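# Set light blue bowl on pink plate, packet in it

## Task

Place the light blue bowl so it sits on the pink plate, and place the blue packet inside the bowl or lying across it; then release both so neither hand touches them, with the arrangement holding on its own.

## Robot and tools

Robot: two arms on a table, left_arm (base near y = +0.35 m, carrying a left hand) and right_arm (base near y = -0.25 m, carrying a right hand). Each hand has sixteen motors: index, middle and ring fingers plus a thumb. The hands mirror each other. Restriction on the right hand: its index_pip goal stops at +88.3 degrees even though the hinge can reach +108; asking for more is treated as +88.3, and hand_goal reports that value.

Scene frame: origin at table-top height, halfway between the arms' nominal bases; +x points out over the table, +y toward the left_arm side, +z up. Image left/right does not match arm names. Hand point frame (per hand): +z runs along the straightened fingers toward the tips, +y leaves the palm face, +x crosses the palm away from the thumb on the right hand (toward the thumb on the left hand). A rigid mast sits on the palm side near the wrist and can collide with objects.

execute_actions(actions, cameras). actions is a list of actions; each action is a table of 1 to 15 rows, each row one control tick of 1/30 s. If fewer than 15 rows are given, the final row repeats for the remaining ticks. Every row is a single flat list of exactly 48 numbers, each between -1 and 1, covering both arms even when only one moves, in this order: left arm dx, dy, dz, rx, ry, rz; the left hand's sixteen motor values; left current_limit; left speed; then the same 24 for the right arm and hand.

Arm numbers are offsets, not poses. They are measured along scene-frame axes from the arm's Hand target as it stood when the action began; every row of one action counts from that same starting target, not from the previous row. A later action starts from the new Hand target, so sending the same offset again moves further. Scale: 1.0 equals 0.6 m for dx, dy, dz and 180 degrees for the rotation vector rx, ry, rz, which turns the hand about its target position. Over-long translations are shortened along their direction. The controller clamps commanded orientation to within 40 degrees of the measured one. The hand often stops short of the target (friction, weight, the elbow sagging with load, especially on the right arm); an all-zero action re-requests the target, and if a gap remains, send the missing distance as a new offset. Tiny moves may not start. To stop pressing into something, command the target back beyond the hand point.

Hand numbers are absolute goal angles, each scaled linearly between the hinge's two stops. Motor order per hand: index_mcp, index_abd, index_pip, index_dip, middle_mcp, middle_abd, middle_pip, middle_dip, ring_mcp, ring_abd, ring_pip, ring_dip, thumb_cmc, thumb_axl, thumb_mcp, thumb_ipl. Degrees at +1 / at -1, and value where straight: finger _mcp -18/+128, straight +0.75 (more negative curls toward palm); _abd -60/+60, straight 0.00; _pip -29/+108, straight +0.58; _dip -21/+117, straight +0.70; thumb_cmc -20/+120, straight +0.71 (toward -1 swings the thumb in front of the palm); thumb_axl -27/+140, straight +0.68; thumb_mcp -69/+109, straight +0.23; thumb_ipl -77/+108, straight +0.17. A zero is a real goal, not 'unchanged': to keep a hand as is, resend its hand_goal values plus its current_limit and speed. current_limit maps -1..+1 to 0..550 mA (minimum 11 mA); start value +0.4. speed maps to (speed+1)/2 of 8.5 rad/s; start value -0.6. Settings persist until rewritten. Grip force comes from setting goals past the object's surface.

cameras: list of names among cam_high, cam_low, cam_left_wrist, cam_right_wrist, or ["all"]. An unknown name invalidates the call. An empty actions list returns all images by default, otherwise none unless requested.

Results: end_effector_position (m) and end_effector_quat_wxyz in the scene frame, may be a few cm off; Hand target, the origin for the next offsets; joint positions, velocities (may read 'within noise'), torques (include arm weight, noisy; numbers 3 and 4 wrap at ±28 N m); per motor hand_goal, hand_measured, hand_current_ma, hand_state (moving, goal, blocked, overload); hand_current_limit, hand_speed; motor temperatures. A call returns once the robot is still, up to 3 s after its last action.

zoom_image(camera, region): enlarges part of that camera's newest full image; region is [x0, y0, x1, y1] pixels from the top-left, no wider or taller than 504. Images are 896x504 for cam_high and cam_low, 672x504 for the wrist cameras.

read_manual(section): returns licence texts only; moves nothing.

finished_scene(scene): give the current scene's number; ends the scene permanently and reports success. Call it only once the bowl and packet sit correctly with both hands clear.

Avoid: dropping items, releasing moving items, slamming or hard pushing, striking the table or heavy fixed parts, anything leaving the table, the two hands or arms touching or gripping each other. A motor drawing 495 mA or more for 5 s total shuts off for 10 s; arm motors reaching 100 °C make that arm collapse (MOTOR HOT appears from 85 °C). Holding loads, long reaches and pushing at unreachable targets heat motors. While thinking, the robot keeps its last command. Loose objects may occasionally get nudged by outside pushes.

Each tool is called after ">>>" as name(argument=value, ...) on one line, values as JSON.

## Session

>>> execute_actions(actions=[])

Scene clock: 0.00 s.
left_arm: end_effector_position=(+0.4071, +0.5356, +0.1644) hand_goal=(+0.754, +0.000, +0.576, +0.696, +0.754, +0.000, +0.576, +0.696, +0.754, +0.000, +0.576, +0.696, +0.714, +0.678, +0.226, +0.168) hand_measured=(+0.754, +0.000, +0.576, +0.696, +0.754, +0.000, +0.576, +0.696, +0.754, +0.000, +0.576, +0.696, +0.714, +0.678, +0.226, +0.168) hand_current_ma=(+0, +0, +0, +0, +0, +0, +0, +0, +0, +0, +0, +0, +0, +0, +0, +0) hand_state=(goal, goal, goal, goal, goal, goal, goal, goal, goal, goal, goal, goal, goal, goal, goal, goal) hand_current_limit=0.40 hand_speed=-0.60 end_effector_quat_wxyz=(+0.117, +0.834, +0.529, +0.104) | right_arm: end_effector_position=(+0.4346, -0.5886, +0.2184) hand_goal=(+0.754, +0.000, +0.576, +0.696, +0.754, +0.000, +0.576, +0.696, +0.754, +0.000, +0.576, +0.696, +0.714, +0.678, +0.226, +0.168) hand_measured=(+0.754, +0.000, +0.576, +0.696, +0.754, +0.000, +0.576, +0.696, +0.754, +0.000, +0.576, +0.696, +0.714, +0.678, +0.226, +0.168) hand_current_ma=(+0, +0, +0, +0, +0, +0, +0, +0, +0, +0, +0, +0, +0, +0, +0, +0) hand_state=(goal, goal, goal, goal, goal, goal, goal, goal, goal, goal, goal, goal, goal, goal, goal, goal) hand_current_limit=0.40 hand_speed=-0.60 end_effector_quat_wxyz=(+0.126, +0.988, +0.079, -0.031)
Joint positions: left_arm=[0.702 1.241 0.815 -0.976 0.267 1.158] | right_arm=[-0.445 1.61 1.424 -1.311 0.25 0.964]
Joint velocities: within noise
Joint torques (N m): no reading
Motor temperatures (°C): left_arm=[31 35 36 31 31 30] | right_arm=[28 37 36 31 32 30]
Heat: left arm: hottest elbow 36 °C; right arm: hottest shoulder 37 °C.
Hand target: left_arm +0.4136, +0.5415, +0.1744; +0.115, +0.834, +0.527, +0.115 | right_arm +0.4410, -0.5916, +0.2297; +0.133, +0.988, +0.077, -0.019

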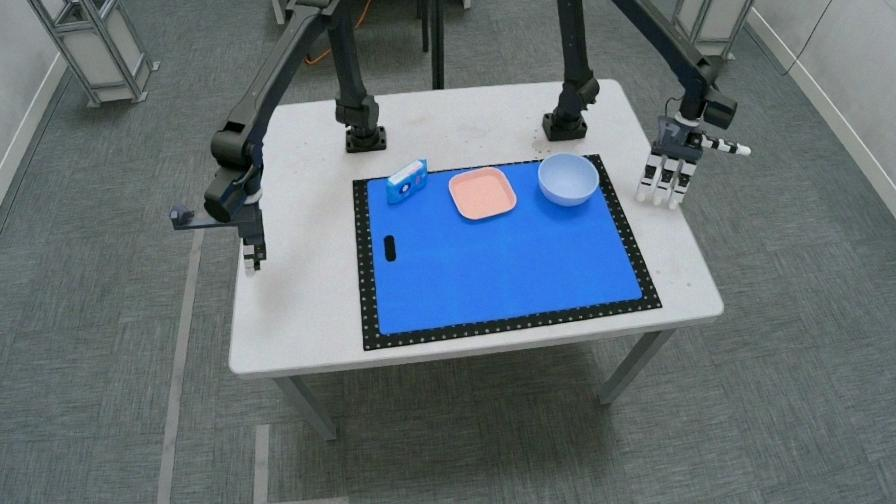

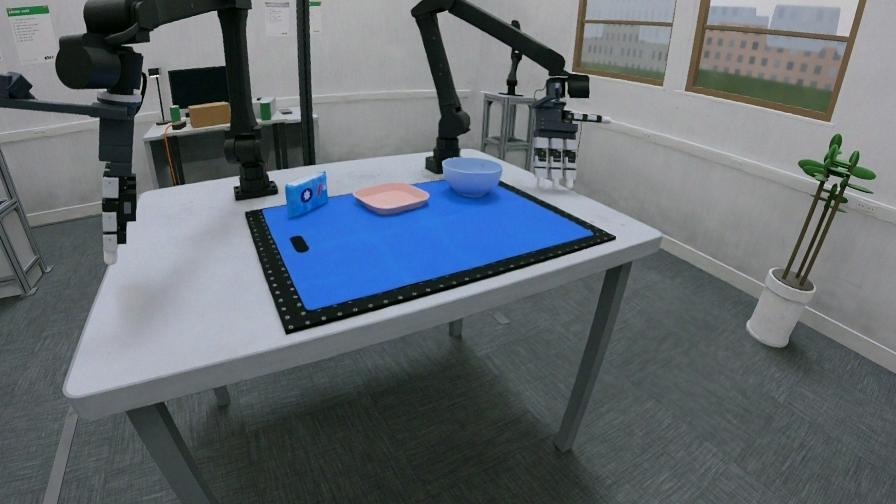

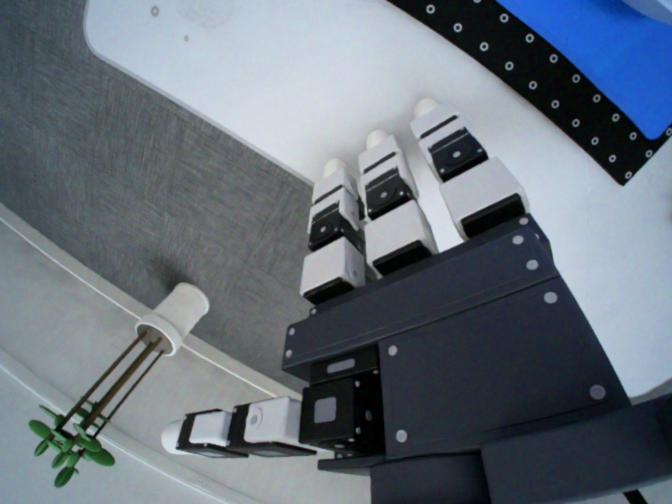

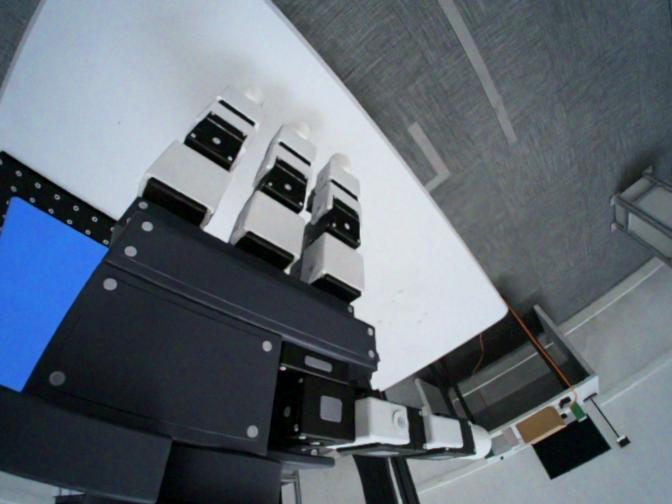

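>>> zoom_image(camera="cam_high", region=[320, 70, 720, 350])

>>> zoom_image(camera="cam_low", region=[220, 120, 620, 340])

Scaled by 1.260 from the camera's 896x504 image, which has a finer 1280x720 frame.

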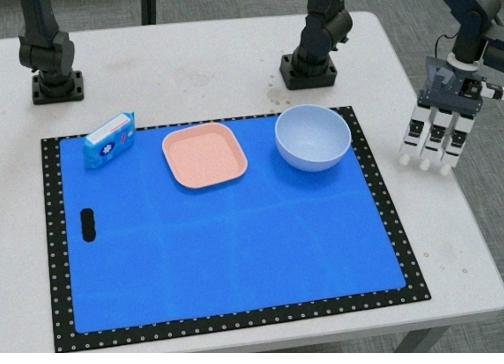

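Scaled by 1.260 from the camera's 896x504 image, which has a finer 1280x720 frame.

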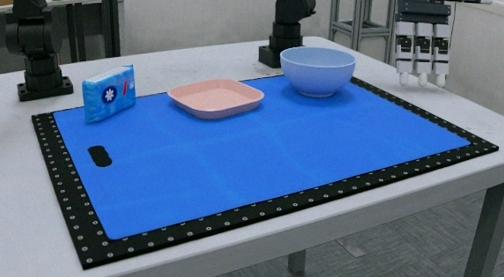

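>>> execute_actions(actions=[[[-0.05,0,0.1,0,0,0.1667,0.754,0,0.576,0.696,0.754,0,0.576,0.696,0.754,0,0.576,0.696,-0.571,0.678,0.5,0.168,0.4,-0.6,0,0,0,0,0,0,0.754,0,0.576,0.696,0.754,0,0.576,0.696,0.754,0,0.576,0.696,0.714,0.678,0.226,0.168,0.4,-0.6]],[[-0.05,0,0.1,0,0,0.1667,0.548,0,0.358,0.478,0.548,0,0.358,0.478,0.548,0,0.358,0.478,-0.571,0.678,0.618,0.168,0.4,-0.6,0,0,0,0,0,0,0.754,0,0.576,0.696,0.754,0,0.576,0.696,0.754,0,0.576,0.696,0.714,0.678,0.226,0.168,0.4,-0.6]]], cameras=["all"])

Scene clock: 127.17 s.
left_arm: end_effector_position=(+0.3420, +0.5380, +0.2665) hand_goal=(+0.548, +0.000, +0.358, +0.478, +0.548, +0.000, +0.358, +0.478, +0.548, +0.000, +0.358, +0.478, -0.570, +0.678, +0.618, +0.168) hand_measured=(+0.558, +0.000, +0.364, +0.480, +0.558, +0.000, +0.364, +0.482, +0.560, +0.000, +0.364, +0.482, -0.568, +0.678, +0.610, +0.168) hand_current_ma=(+7, +0, +2, +1, +8, +0, +3, +1, +8, +0, +2, +1, +0, +0, -6, +0) hand_state=(goal, goal, goal, goal, goal, goal, goal, goal, goal, goal, goal, goal, goal, goal, goal, goal) hand_current_limit=0.40 hand_speed=-0.60 end_effector_quat_wxyz=(+0.034, +0.472, +0.870, +0.142) | right_arm: end_effector_position=(+0.4346, -0.5886, +0.2184) hand_goal=(+0.754, +0.000, +0.576, +0.696, +0.754, +0.000, +0.576, +0.696, +0.754, +0.000, +0.576, +0.696, +0.714, +0.678, +0.226, +0.168) hand_measured=(+0.754, +0.000, +0.576, +0.696, +0.754, +0.000, +0.576, +0.696, +0.754, +0.000, +0.576, +0.696, +0.714, +0.678, +0.224, +0.168) hand_current_ma=(+0, +0, +0, +0, +0, +0, +0, +0, +0, +0, +0, +0, +0, +0, +0, +0) hand_state=(goal, goal, goal, goal, goal, goal, goal, goal, goal, goal, goal, goal, goal, goal, goal, goal) hand_current_limit=0.40 hand_speed=-0.60 end_effector_quat_wxyz=(+0.126, +0.988, +0.079, -0.031)
Joint positions: left_arm=[0.359 0.887 0.858 -1.275 -0.124 -0.162] | right_arm=[-0.445 1.61 1.424 -1.311 0.25 0.964]
Joint torques (N m): left_arm=[0.73 -3.96 13.82 1.18 -0.46 -0.09] | right_arm=[-0.38 -12.57 10.04 0.66 0.36 0.03]
Motor temperatures (°C): left_arm=[31 36 47 31 32 30] | right_arm=[28 41 46 30 32 30]
Heat: left arm: hottest elbow 47 °C; right arm: hottest elbow 46 °C.
Hand target: left_arm +0.3535, +0.5415, +0.2945; +0.042, +0.458, +0.874, +0.157 | right_arm +0.4410, -0.5916, +0.2297; +0.133, +0.988, +0.077, -0.019
Off the commanded pose: left_arm 0.030 m, 3 deg | right_arm 0.013 m, 2 deg.

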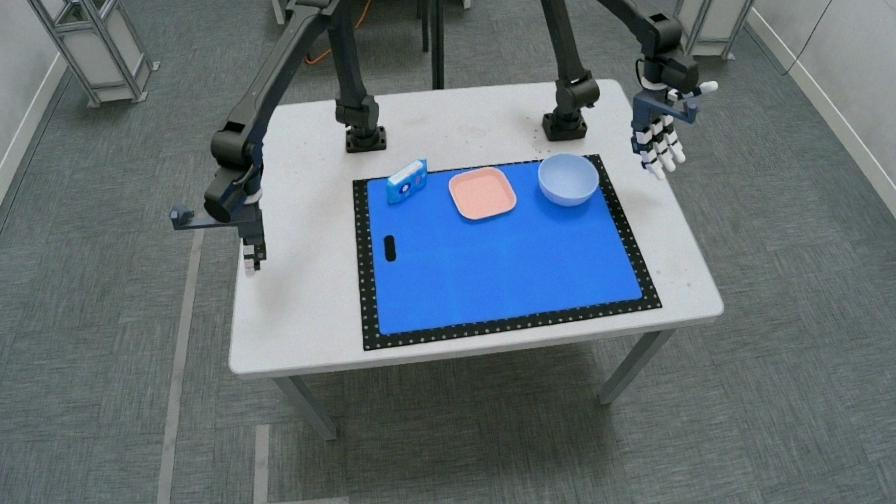

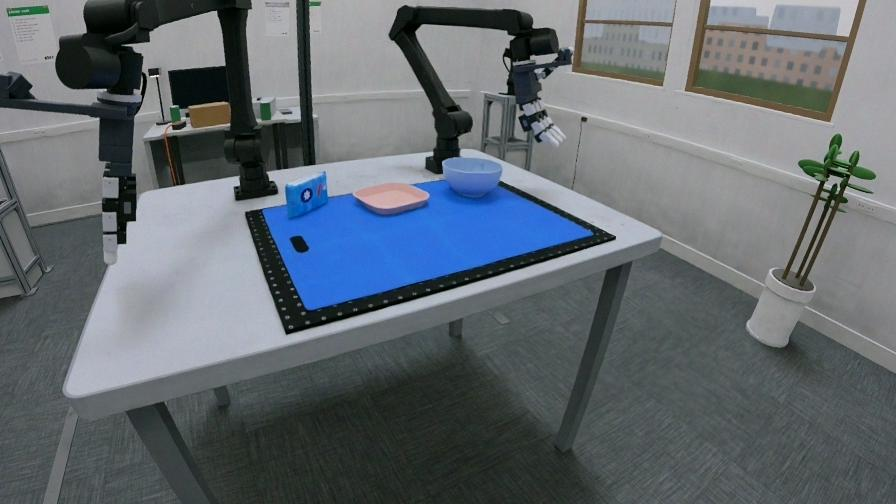

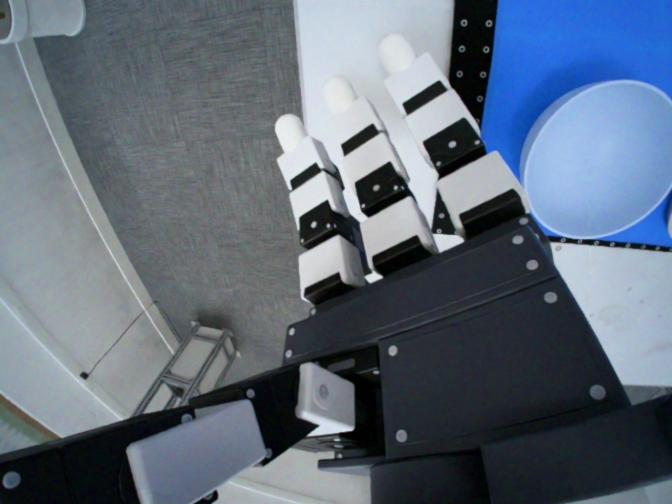

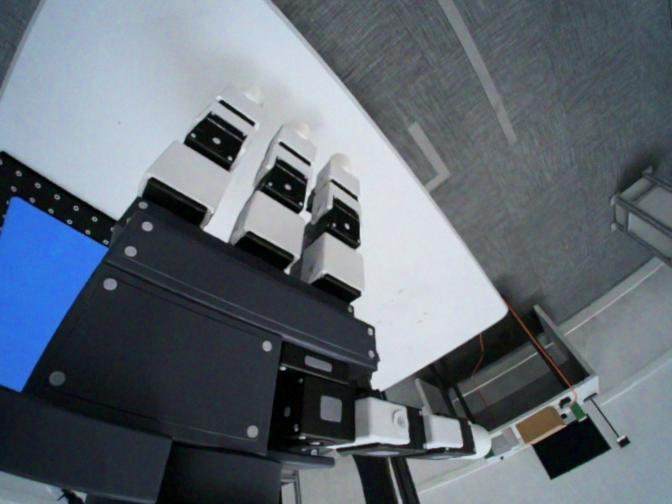

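>>> execute_actions(actions=[[[-0.028,-0.056,0,-0.1449,0.0678,0.0876,0.548,0,0.358,0.478,0.548,0,0.358,0.478,0.548,0,0.358,0.478,-0.571,0.678,0.618,0.168,0.4,-0.6,0,0,0,0,0,0,0.754,0,0.576,0.696,0.754,0,0.576,0.696,0.754,0,0.576,0.696,0.714,0.678,0.226,0.168,0.4,-0.6]],[[-0.028,-0.056,0,-0.1449,0.0678,0.0876,0.548,0,0.358,0.478,0.548,0,0.358,0.478,0.548,0,0.358,0.478,-0.571,0.678,0.618,0.168,0.4,-0.6,0,0,0,0,0,0,0.754,0,0.576,0.696,0.754,0,0.576,0.696,0.754,0,0.576,0.696,0.714,0.678,0.226,0.168,0.4,-0.6]],[[-0.028,-0.056,0,-0.1449,0.0678,0.0876,0.548,0,0.358,0.478,0.548,0,0.358,0.478,0.548,0,0.358,0.478,-0.571,0.678,0.618,0.168,0.4,-0.6,0,0,0,0,0,0,0.754,0,0.576,0.696,0.754,0,0.576,0.696,0.754,0,0.576,0.696,0.714,0.678,0.226,0.168,0.4,-0.6]]], cameras=["all"])

Scene clock: 142.70 s.
left_arm: end_effector_position=(+0.2997, +0.4338, +0.2820) hand_goal=(+0.548, +0.000, +0.358, +0.478, +0.548, +0.000, +0.358, +0.478, +0.548, +0.000, +0.358, +0.478, -0.570, +0.678, +0.618, +0.168) hand_measured=(+0.546, +0.000, +0.360, +0.480, +0.544, +0.000, +0.360, +0.480, +0.544, +0.000, +0.360, +0.480, -0.568, +0.678, +0.610, +0.168) hand_current_ma=(-1, +0, +0, +1, -1, +0, +0, +1, -1, +0, +0, +1, +0, +0, -6, +0) hand_state=(goal, goal, goal, goal, goal, goal, goal, goal, goal, goal, goal, goal, goal, goal, goal, goal) hand_current_limit=0.40 hand_speed=-0.60 end_effector_quat_wxyz=(+0.157, -0.101, +0.913, -0.363) | right_arm: end_effector_position=(+0.4346, -0.5886, +0.2184) hand_goal=(+0.754, +0.000, +0.576, +0.696, +0.754, +0.000, +0.576, +0.696, +0.754, +0.000, +0.576, +0.696, +0.714, +0.678, +0.226, +0.168) hand_measured=(+0.754, +0.000, +0.576, +0.696, +0.754, +0.000, +0.576, +0.696, +0.754, +0.000, +0.576, +0.696, +0.714, +0.678, +0.224, +0.168) hand_current_ma=(+0, +0, +0, +0, +0, +0, +0, +0, +0, +0, +0, +0, +0, +0, +0, +0) hand_state=(goal, goal, goal, goal, goal, goal, goal, goal, goal, goal, goal, goal, goal, goal, goal, goal) hand_current_limit=0.40 hand_speed=-0.60 end_effector_quat_wxyz=(+0.126, +0.988, +0.079, -0.031)
Joint positions: left_arm=[0.517 1.051 1.113 -1.672 0.813 -1.219] | right_arm=[-0.445 1.61 1.424 -1.311 0.25 0.964]
Joint torques (N m): left_arm=[2.55 -5.07 11.62 0.27 0.8 -0.04] | right_arm=[-0.62 -12.4 10.1 0.62 0.36 0.02]
Heat: left arm: hottest elbow 50 °C; right arm: hottest elbow 46 °C.
Hand target: left_arm +0.3032, +0.4407, +0.2945; +0.000, +0.001, +0.844, -0.537 | right_arm +0.4410, -0.5916, +0.2297; +0.133, +0.988, +0.077, -0.019
Off the commanded pose: left_arm 0.015 m, 30 deg | right_arm 0.013 m, 2 deg.
joint sent to its limit (left arm) — joint 4 (wrist pitch), lower limit. The joint targets are off in orientation, not in position.

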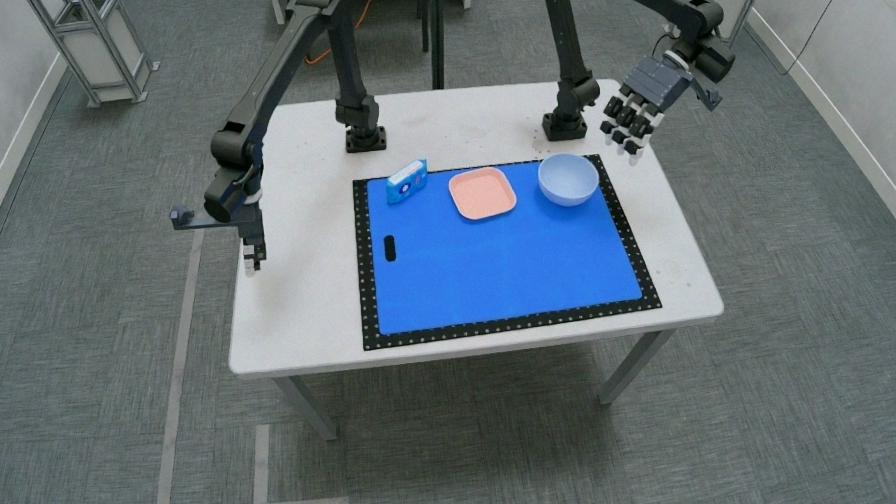

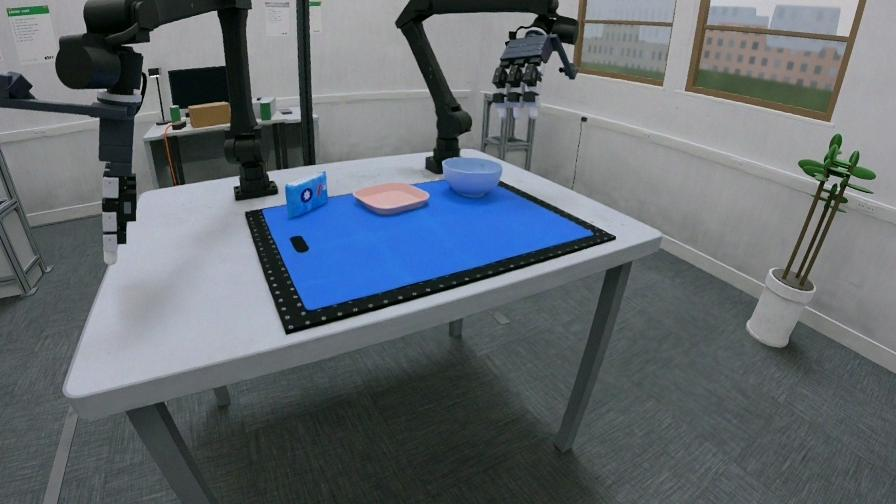

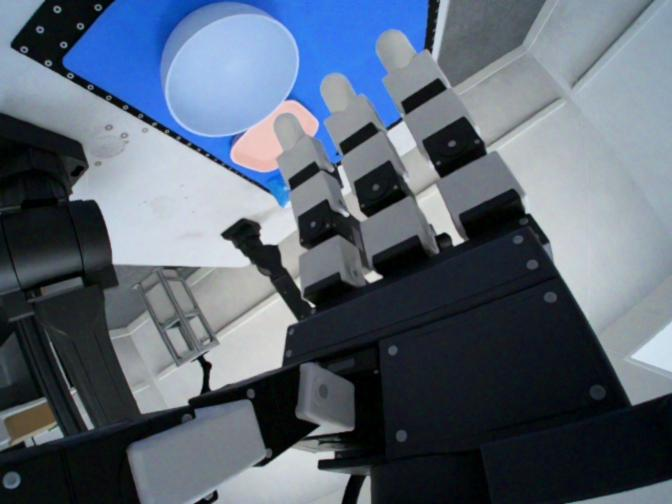

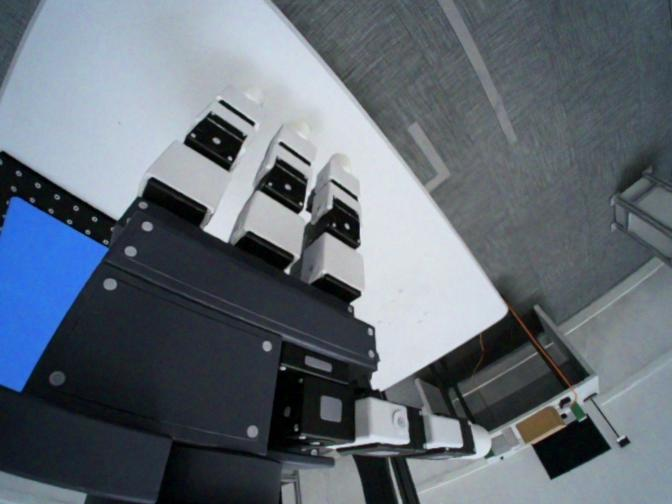

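>>> zoom_image(camera="cam_low", region=[400, 130, 540, 220])

>>> zoom_image(camera="cam_high", region=[350, 120, 620, 260])

Scaled by 3.600 from the camera's 896x504 image, which has a finer 1280x720 frame.

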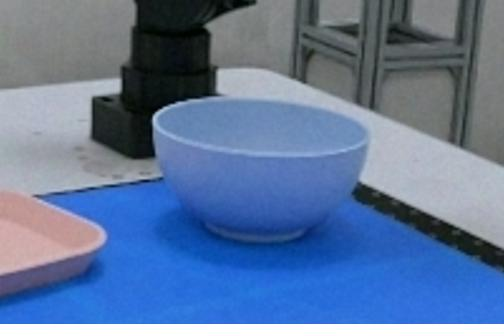

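Scaled by 1.867 from the camera's 896x504 image, which has a finer 1280x720 frame.

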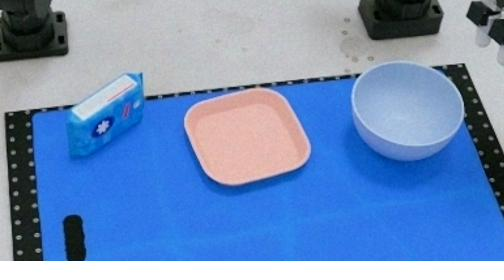

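>>> execute_actions(actions=[[[-0.045,0.15,0.005,0.054,0.0145,0.0825,0.548,0,0.358,0.478,0.548,0,0.358,0.478,0.548,0,0.358,0.478,-0.571,0.678,0.4,0.168,0.4,-0.6,0,0,0.1,0,0,0,0.548,0,0.358,0.478,0.548,0,0.358,0.478,0.548,0,0.358,0.478,-0.571,0.678,0.618,0.168,0.4,-0.6]],[[-0.045,0.15,0.005,0.054,0.0145,0.0825,0.548,0,0.358,0.478,0.548,0,0.358,0.478,0.548,0,0.358,0.478,-0.571,0.678,0.4,0.168,0.4,-0.6,-0.0169,0.1643,0.025,0.039,0.0298,0.0261,0.548,0,0.358,0.478,0.548,0,0.358,0.478,0.548,0,0.358,0.478,-0.571,0.678,0.618,0.168,0.4,-0.6]],[[0,0,0,0,0,0,0.548,0,0.358,0.478,0.548,0,0.358,0.478,0.548,0,0.358,0.478,-0.571,0.678,0.4,0.168,0.4,-0.6,-0.0169,0.1643,0.025,0.039,0.0298,0.0261,0.548,0,0.358,0.478,0.548,0,0.358,0.478,0.548,0,0.358,0.478,-0.571,0.678,0.618,0.168,0.4,-0.6]],[[0,0,0,0,0,0,0.548,0,0.358,0.478,0.548,0,0.358,0.478,0.548,0,0.358,0.478,-0.571,0.678,0.4,0.168,0.4,-0.6,-0.0169,0.1643,0.025,0.039,0.0298,0.0261,0.548,0,0.358,0.478,0.548,0,0.358,0.478,0.548,0,0.358,0.478,-0.571,0.678,0.618,0.168,0.4,-0.6]],[[0,0,0,0,0,0,0.548,0,0.358,0.478,0.548,0,0.358,0.478,0.548,0,0.358,0.478,-0.571,0.678,0.4,0.168,0.4,-0.6,-0.0169,0.1643,0.025,0.039,0.0298,0.0261,0.548,0,0.358,0.478,0.548,0,0.358,0.478,0.548,0,0.358,0.478,-0.571,0.678,0.618,0.168,0.4,-0.6]],[[0,0,0,0,0,0,0.548,0,0.358,0.478,0.548,0,0.358,0.478,0.548,0,0.358,0.478,-0.571,0.678,0.4,0.168,0.4,-0.6,-0.0169,0.1643,0.025,0.039,0.0298,0.0261,0.548,0,0.358,0.478,0.548,0,0.358,0.478,0.548,0,0.358,0.478,-0.571,0.678,0.618,0.168,0.4,-0.6]],[[0,0,0,0,0,0,0.548,0,0.358,0.478,0.548,0,0.358,0.478,0.548,0,0.358,0.478,-0.571,0.678,0.4,0.168,0.4,-0.6,-0.0169,0.1643,0.025,0.039,0.0298,0.0261,0.548,0,0.358,0.478,0.548,0,0.358,0.478,0.548,0,0.358,0.478,-0.571,0.678,0.618,0.168,0.4,-0.6]]], cameras=["all"])

Scene clock: 215.47 s.
left_arm: end_effector_position=(+0.2423, +0.6081, +0.2816) hand_goal=(+0.548, +0.000, +0.358, +0.478, +0.548, +0.000, +0.358, +0.478, +0.548, +0.000, +0.358, +0.478, -0.570, +0.678, +0.400, +0.168) hand_measured=(+0.544, +0.000, +0.360, +0.480, +0.544, +0.000, +0.360, +0.480, +0.544, +0.000, +0.360, +0.480, -0.568, +0.678, +0.398, +0.168) hand_current_ma=(-1, +0, +0, +1, -2, +0, +0, +1, -2, +0, +0, +1, +0, +0, -1, +0) hand_state=(goal, goal, goal, goal, goal, goal, goal, goal, goal, goal, goal, goal, goal, goal, goal, goal) hand_current_limit=0.40 hand_speed=-0.60 end_effector_quat_wxyz=(+0.169, -0.312, +0.897, -0.263) | right_arm: end_effector_position=(+0.3717, -0.0010, +0.3634) hand_goal=(+0.548, +0.000, +0.358, +0.478, +0.548, +0.000, +0.358, +0.478, +0.548, +0.000, +0.358, +0.478, -0.570, +0.678, +0.618, +0.168) hand_measured=(+0.546, +0.000, +0.360, +0.480, +0.546, +0.000, +0.360, +0.482, +0.546, +0.000, +0.360, +0.480, -0.568, +0.678, +0.612, +0.168) hand_current_ma=(+0, +0, +0, +0, +0, +0, +0, +0, +0, +0, +0, +0, +0, +0, -2, +0) hand_state=(goal, goal, goal, goal, goal, goal, goal, goal, goal, goal, goal, goal, goal, goal, goal, goal) hand_current_limit=0.40 hand_speed=-0.60 end_effector_quat_wxyz=(-0.276, +0.912, +0.303, +0.005)
Joint positions: left_arm=[0.956 1.235 1.272 -1.675 0.633 -1.223] | right_arm=[0.571 1.47 1.774 -1.707 -0.535 1.552]
Joint torques (N m): left_arm=[1.79 -8.23 12.56 0.23 0.39 0.22] | right_arm=[-1.14 -9.52 11.97 0.61 -0.6 0.1]
Motor temperatures (°C): left_arm=[31 35 54 31 33 30] | right_arm=[28 42 48 30 32 30]
Heat: left arm: hottest elbow 54 °C; right arm: hottest elbow 48 °C.
Hand target: left_arm +0.2491, +0.6207, +0.3004; +0.099, -0.239, +0.892, -0.370 | right_arm +0.3802, -0.0002, +0.3797; -0.248, +0.879, +0.341, -0.223
Off the commanded pose: left_arm 0.024 m, 17 deg | right_arm 0.019 m, 27 deg.
joint sent to its limit (left arm) — joint 4 (wrist pitch), lower limit. The joint targets are off in orientation, not in position.
joint sent to its limit (right arm) — joint 4 (wrist pitch), lower limit. The joint targets are off in orientation, not in position.

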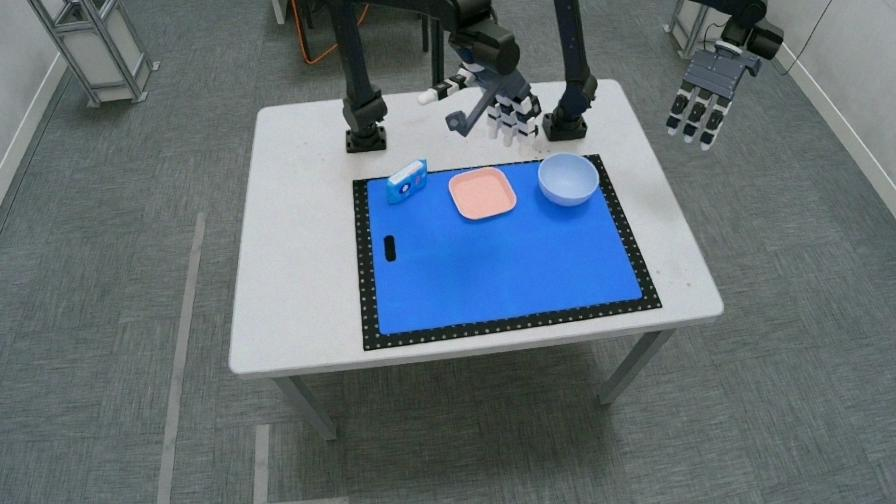

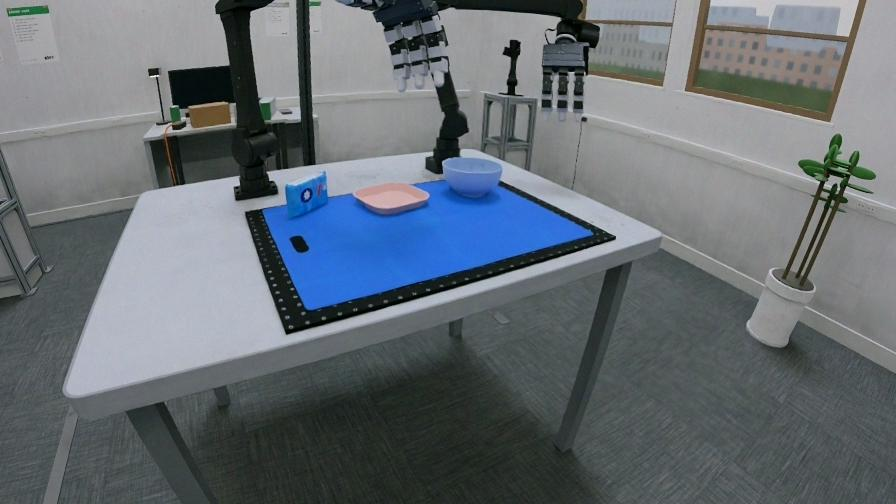

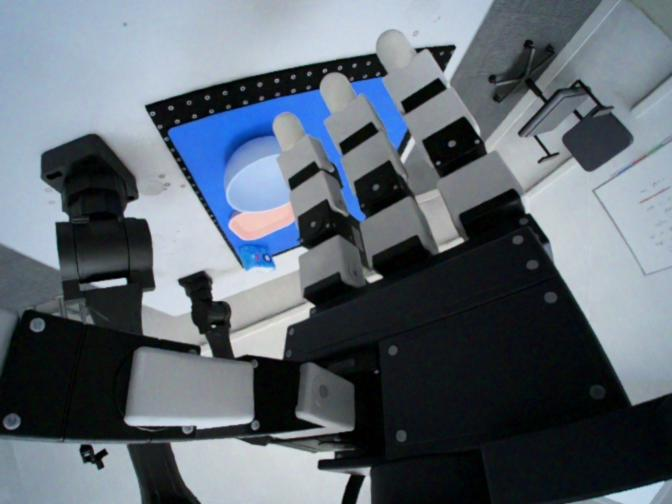

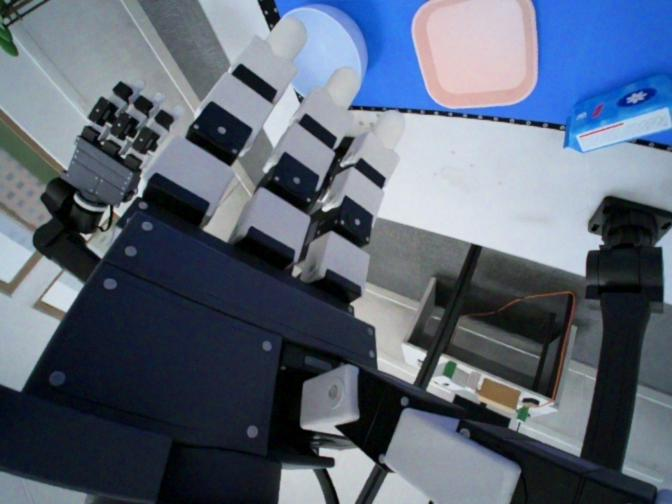

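>>> execute_actions(actions=[[[-0.124,0.05,0,0,0,0.0667,0.548,0,0.358,0.478,0.548,0,0.358,0.478,0.548,0,0.358,0.478,-0.571,0.678,0.4,0.168,0.4,-0.6,-0.0792,0.1417,0,0.0412,0.0262,0.0127,0.548,0,0.358,0.478,0.548,0,0.358,0.478,0.548,0,0.358,0.478,-0.571,0.678,0.618,0.168,0.4,-0.6]],[[-0.124,0.05,0,0,0,0.0667,0.548,0,0.358,0.478,0.548,0,0.358,0.478,0.548,0,0.358,0.478,-0.571,0.678,0.4,0.168,0.4,-0.6,-0.0792,0.1417,-0.0667,0.0412,0.0262,0.0127,0.548,0,0.358,0.478,0.548,0,0.358,0.478,0.548,0,0.358,0.478,-0.571,0.678,0.618,0.168,0.4,-0.6]],[[0,0,0,0,0,0,0.548,0,0.358,0.478,0.548,0,0.358,0.478,0.548,0,0.358,0.478,-0.571,0.678,0.4,0.168,0.4,-0.6,-0.0792,0.1417,-0.0667,0.0412,0.0262,0.0127,0.548,0,0.358,0.478,0.548,0,0.358,0.478,0.548,0,0.358,0.478,-0.571,0.678,0.618,0.168,0.4,-0.6]],[[0,0,0,0,0,0,0.548,0,0.358,0.478,0.548,0,0.358,0.478,0.548,0,0.358,0.478,-0.571,0.678,0.4,0.168,0.4,-0.6,-0.0792,0.1417,-0.1333,0.0412,0.0262,0.0127,0.548,0,0.358,0.478,0.548,0,0.358,0.478,0.548,0,0.358,0.478,-0.571,0.678,0.618,0.168,0.4,-0.6]]], cameras=["all"])

Scene clock: 235.30 s.
left_arm: end_effector_position=(+0.1003, +0.6719, +0.2920) hand_goal=(+0.548, +0.000, +0.358, +0.478, +0.548, +0.000, +0.358, +0.478, +0.548, +0.000, +0.358, +0.478, -0.570, +0.678, +0.400, +0.168) hand_measured=(+0.544, +0.000, +0.360, +0.480, +0.544, +0.000, +0.360, +0.480, +0.544, +0.000, +0.360, +0.480, -0.568, +0.678, +0.396, +0.168) hand_current_ma=(-1, +0, +0, +1, -2, +0, +0, +1, -2, +0, +0, +1, +0, +0, -1, +0) hand_state=(goal, goal, goal, goal, goal, goal, goal, goal, goal, goal, goal, goal, goal, goal, goal, goal) hand_current_limit=0.40 hand_speed=-0.60 end_effector_quat_wxyz=(+0.231, -0.495, +0.814, -0.196) | right_arm: end_effector_position=(+0.2247, +0.2479, +0.2722) hand_goal=(+0.548, +0.000, +0.358, +0.478, +0.548, +0.000, +0.358, +0.478, +0.548, +0.000, +0.358, +0.478, -0.570, +0.678, +0.618, +0.168) hand_measured=(+0.540, +0.000, +0.358, +0.480, +0.540, +0.000, +0.358, +0.480, +0.538, +0.000, +0.358, +0.480, -0.568, +0.678, +0.612, +0.168) hand_current_ma=(-2, +0, +0, +0, -2, +0, +0, +0, -2, +0, +0, +0, +0, +0, -2, +0) hand_state=(goal, goal, goal, goal, goal, goal, goal, goal, goal, goal, goal, goal, goal, goal, goal, goal) hand_current_limit=0.40 hand_speed=-0.60 end_effector_quat_wxyz=(-0.433, +0.778, +0.365, -0.272)
Joint positions: left_arm=[1.419 1.2 1.272 -1.675 0.616 -1.194] | right_arm=[0.955 1.858 1.922 -1.707 -1.073 1.611]
Joint torques (N m): left_arm=[1.61 -7.24 10.95 0.43 0.28 0.26] | right_arm=[-0.5 -16.15 7.97 0.18 -1.08 0.06]
Motor temperatures (°C): left_arm=[30 36 56 31 32 30] | right_arm=[28 42 54 30 33 30]
Heat: left arm: hottest elbow 56 °C; right arm: hottest elbow 54 °C.
Hand target: left_arm +0.1003, +0.6807, +0.3004; +0.174, -0.419, +0.823, -0.341 | right_arm +0.2234, +0.2476, +0.2750; -0.434, +0.777, +0.367, -0.271 (last step not sent: back at the drive's target)
Off the commanded pose: left_arm 0.012 m, 20 deg | right_arm 0.111 m, 12 deg.
joint sent to its limit (left arm) — joint 4 (wrist pitch), lower limit. The joint targets are off in orientation, not in position.
pose unreachable (right arm): on one or more control steps of this call, first in action 3 (counted from 0), this arm could not follow its commanded pose, so it was not sent that pose on those steps. It may still have moved: this result reports where it is.
cause: moving toward the commanded pose would bring a part of the arm too close to another arm (a part of this arm just beyond joint 6 (wrist roll) and a part of the left arm just beyond its joint 2 (shoulder), 70 mm apart when this arm was first held).

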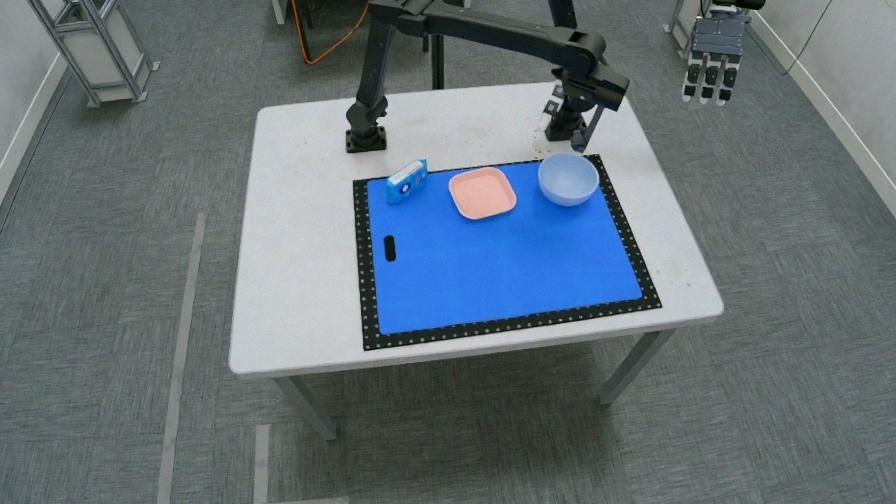

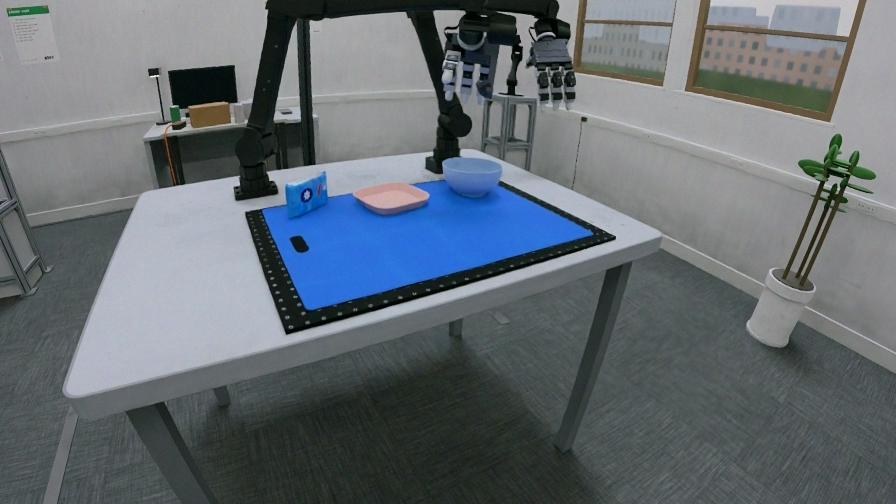

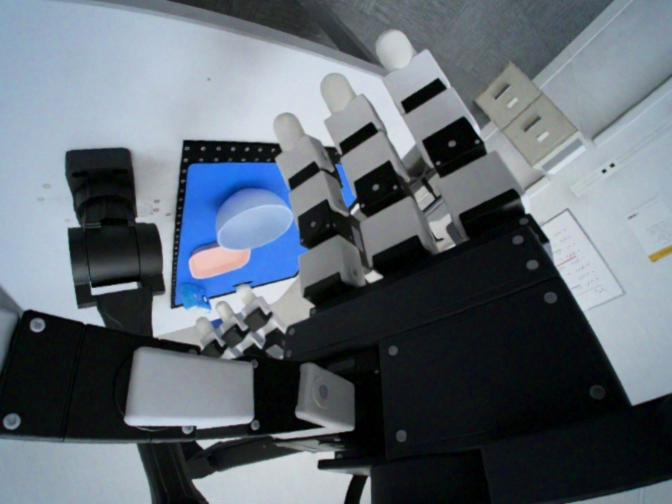

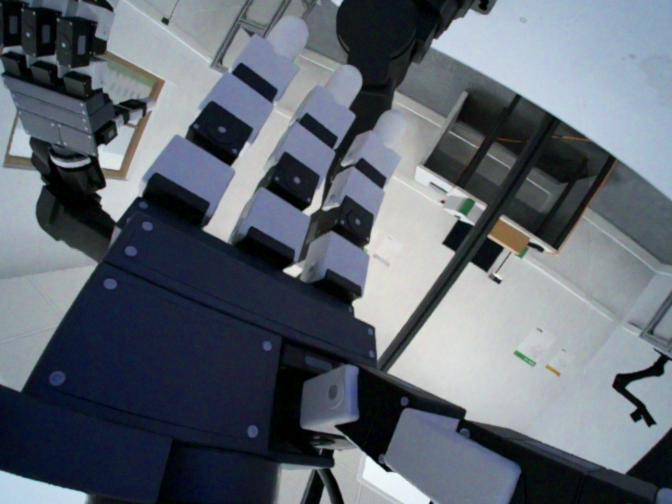

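>>> execute_actions(actions=[[[0,0,0,0,0,0,0.548,0,0.358,0.478,0.548,0,0.358,0.478,0.548,0,0.358,0.478,-0.571,0.678,0.4,0.168,0.4,-0.6,0.049,-0.208,0.006,-0.0603,-0.039,-0.0301,0.548,0,0.358,0.478,0.548,0,0.358,0.478,0.548,0,0.358,0.478,-0.571,0.678,0.4,0.168,0.4,-0.6]],[[0,0,0,0,0,0,0.548,0,0.358,0.478,0.548,0,0.358,0.478,0.548,0,0.358,0.478,-0.571,0.678,0.4,0.168,0.4,-0.6,0.049,-0.208,0.006,-0.0603,-0.039,-0.0301,0.548,0,0.358,0.478,0.548,0,0.358,0.478,0.548,0,0.358,0.478,-0.571,0.678,0.4,0.168,0.4,-0.6]],[[0,0,0,0,0,0,0.548,0,0.358,0.478,0.548,0,0.358,0.478,0.548,0,0.358,0.478,-0.571,0.678,0.4,0.168,0.4,-0.6,0.049,-0.208,0.006,-0.0603,-0.039,-0.0301,0.548,0,0.358,0.478,0.548,0,0.358,0.478,0.548,0,0.358,0.478,-0.571,0.678,0.4,0.168,0.4,-0.6]],[[0.0389,-0.1555,-0.0114,0.0853,0.0261,-0.1294,0.548,0,0.358,0.478,0.616,0,0.43,0.623,0.616,0,0.43,0.623,-0.571,0.678,0.4,0.168,0.4,-0.6,0.049,-0.208,0.006,-0.0603,-0.039,-0.0301,0.548,0,0.358,0.478,0.548,0,0.358,0.478,0.548,0,0.358,0.478,-0.571,0.678,0.4,0.168,0.4,-0.6]],[[0.0389,-0.1555,-0.0114,0.0853,0.0261,-0.1294,-0.479,0,-0.7,0.26,0.616,0,0.43,0.623,0.616,0,0.43,0.623,0.2,0.678,0.4,0.168,0.4,-0.6,0.049,-0.208,0.006,-0.0603,-0.039,-0.0301,0.548,0,0.358,0.478,0.548,0,0.358,0.478,0.548,0,0.358,0.478,-0.571,0.678,0.4,0.168,0.4,-0.6]],[[0.0389,-0.1555,-0.0114,0.0853,0.0261,-0.1294,-0.479,0,-0.7,0.26,0.616,0,0.43,0.623,0.616,0,0.43,0.623,0.2,0.678,0.4,0.168,0.4,-0.6,0.049,-0.208,0.006,-0.0603,-0.039,-0.0301,0.548,0,0.358,0.478,0.548,0,0.358,0.478,0.548,0,0.358,0.478,-0.571,0.678,0.4,0.168,0.4,-0.6]]], cameras=["all"])

Scene clock: 280.40 s.
left_arm: end_effector_position=(+0.1709, +0.4018, +0.2689) hand_goal=(-0.478, +0.000, -0.700, +0.260, +0.616, +0.000, +0.430, +0.624, +0.616, +0.000, +0.430, +0.624, +0.200, +0.678, +0.400, +0.168) hand_measured=(-0.428, +0.000, -0.678, +0.266, +0.616, +0.000, +0.428, +0.622, +0.616, +0.000, +0.428, +0.622, +0.204, +0.678, +0.396, +0.168) hand_current_ma=(+89, +0, +23, +2, +0, +0, +0, -1, +0, +0, +0, -1, +2, +0, -2, +0) hand_state=(blocked, goal, blocked, goal, goal, goal, goal, goal, goal, goal, goal, goal, goal, goal, goal, goal) hand_current_limit=0.40 hand_speed=-0.60 end_effector_quat_wxyz=(+0.108, +0.155, +0.982, +0.003) | right_arm: end_effector_position=(+0.3826, -0.4977, +0.2793) hand_goal=(+0.548, +0.000, +0.358, +0.478, +0.548, +0.000, +0.358, +0.478, +0.548, +0.000, +0.358, +0.478, -0.570, +0.678, +0.400, +0.168) hand_measured=(+0.554, +0.000, +0.358, +0.480, +0.554, +0.000, +0.358, +0.480, +0.554, +0.000, +0.358, +0.480, -0.572, +0.678, +0.398, +0.168) hand_current_ma=(+1, +0, +0, +0, +1, +0, +0, +0, +1, +0, +0, +0, +0, +0, +0, +0) hand_state=(goal, goal, goal, goal, goal, goal, goal, goal, goal, goal, goal, goal, goal, goal, goal, goal) hand_current_limit=0.40 hand_speed=-0.60 end_effector_quat_wxyz=(+0.125, +0.988, +0.073, -0.044)
Joint positions: left_arm=[-0.321 0.496 0.814 -1.675 -0.033 -1.538] | right_arm=[-0.292 1.407 1.357 -1.515 0.267 1.136]
Joint torques (N m): left_arm=[0.32 1.26 10.91 0.94 -0.5 -0.08] | right_arm=[-0.5 -9.11 12.18 0.92 0.41 -0.08]
Motor temperatures (°C): left_arm=[30 35 55 31 32 30] | right_arm=[28 43 48 30 34 30]
Heat: left arm: hottest elbow 55 °C; right arm: hottest elbow 48 °C.
Hand target: left_arm +0.1705, +0.4008, +0.2800; +0.000, +0.174, +0.985, +0.000 | right_arm +0.3998, -0.5011, +0.2967; +0.133, +0.988, +0.077, -0.018
Off the commanded pose: left_arm 0.011 m, 13 deg | right_arm 0.025 m, 3 deg.
joint sent to its limit (left arm) — joint 4 (wrist pitch), lower limit. The joint targets are off in orientation, not in position.

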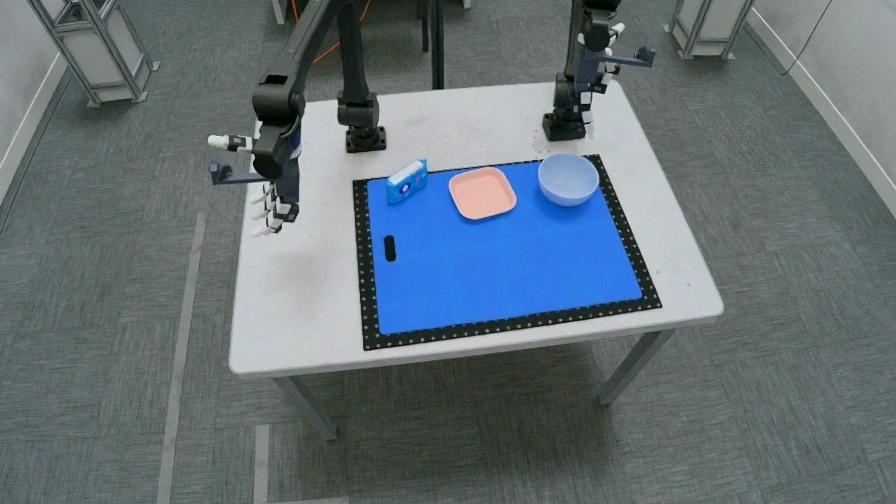

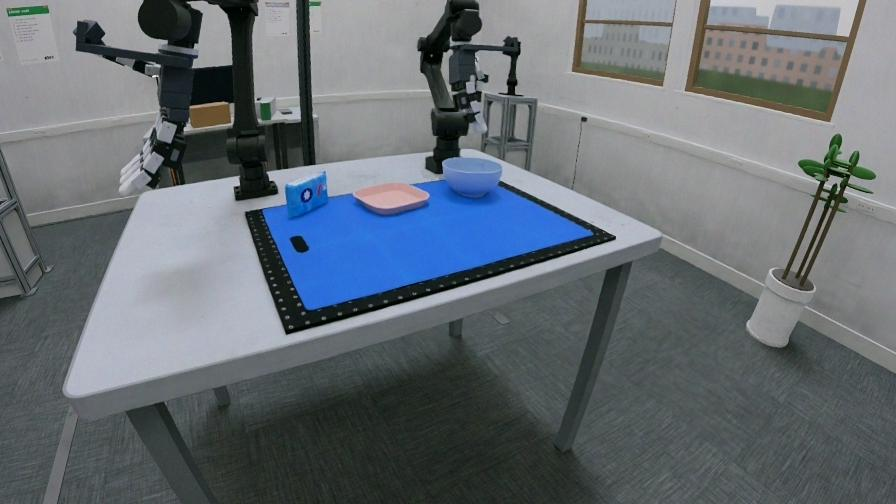

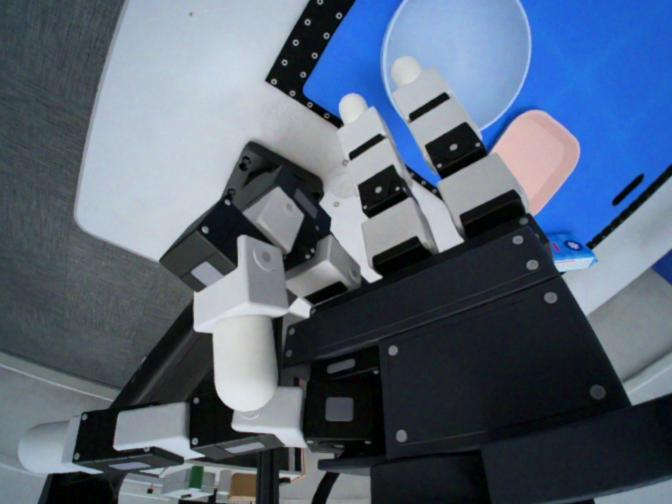

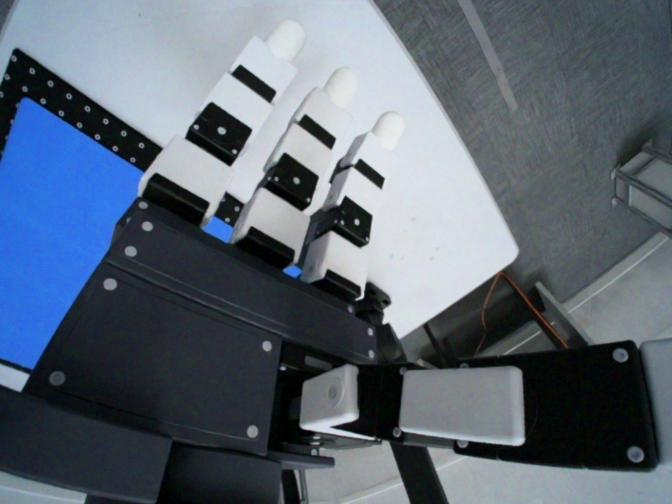

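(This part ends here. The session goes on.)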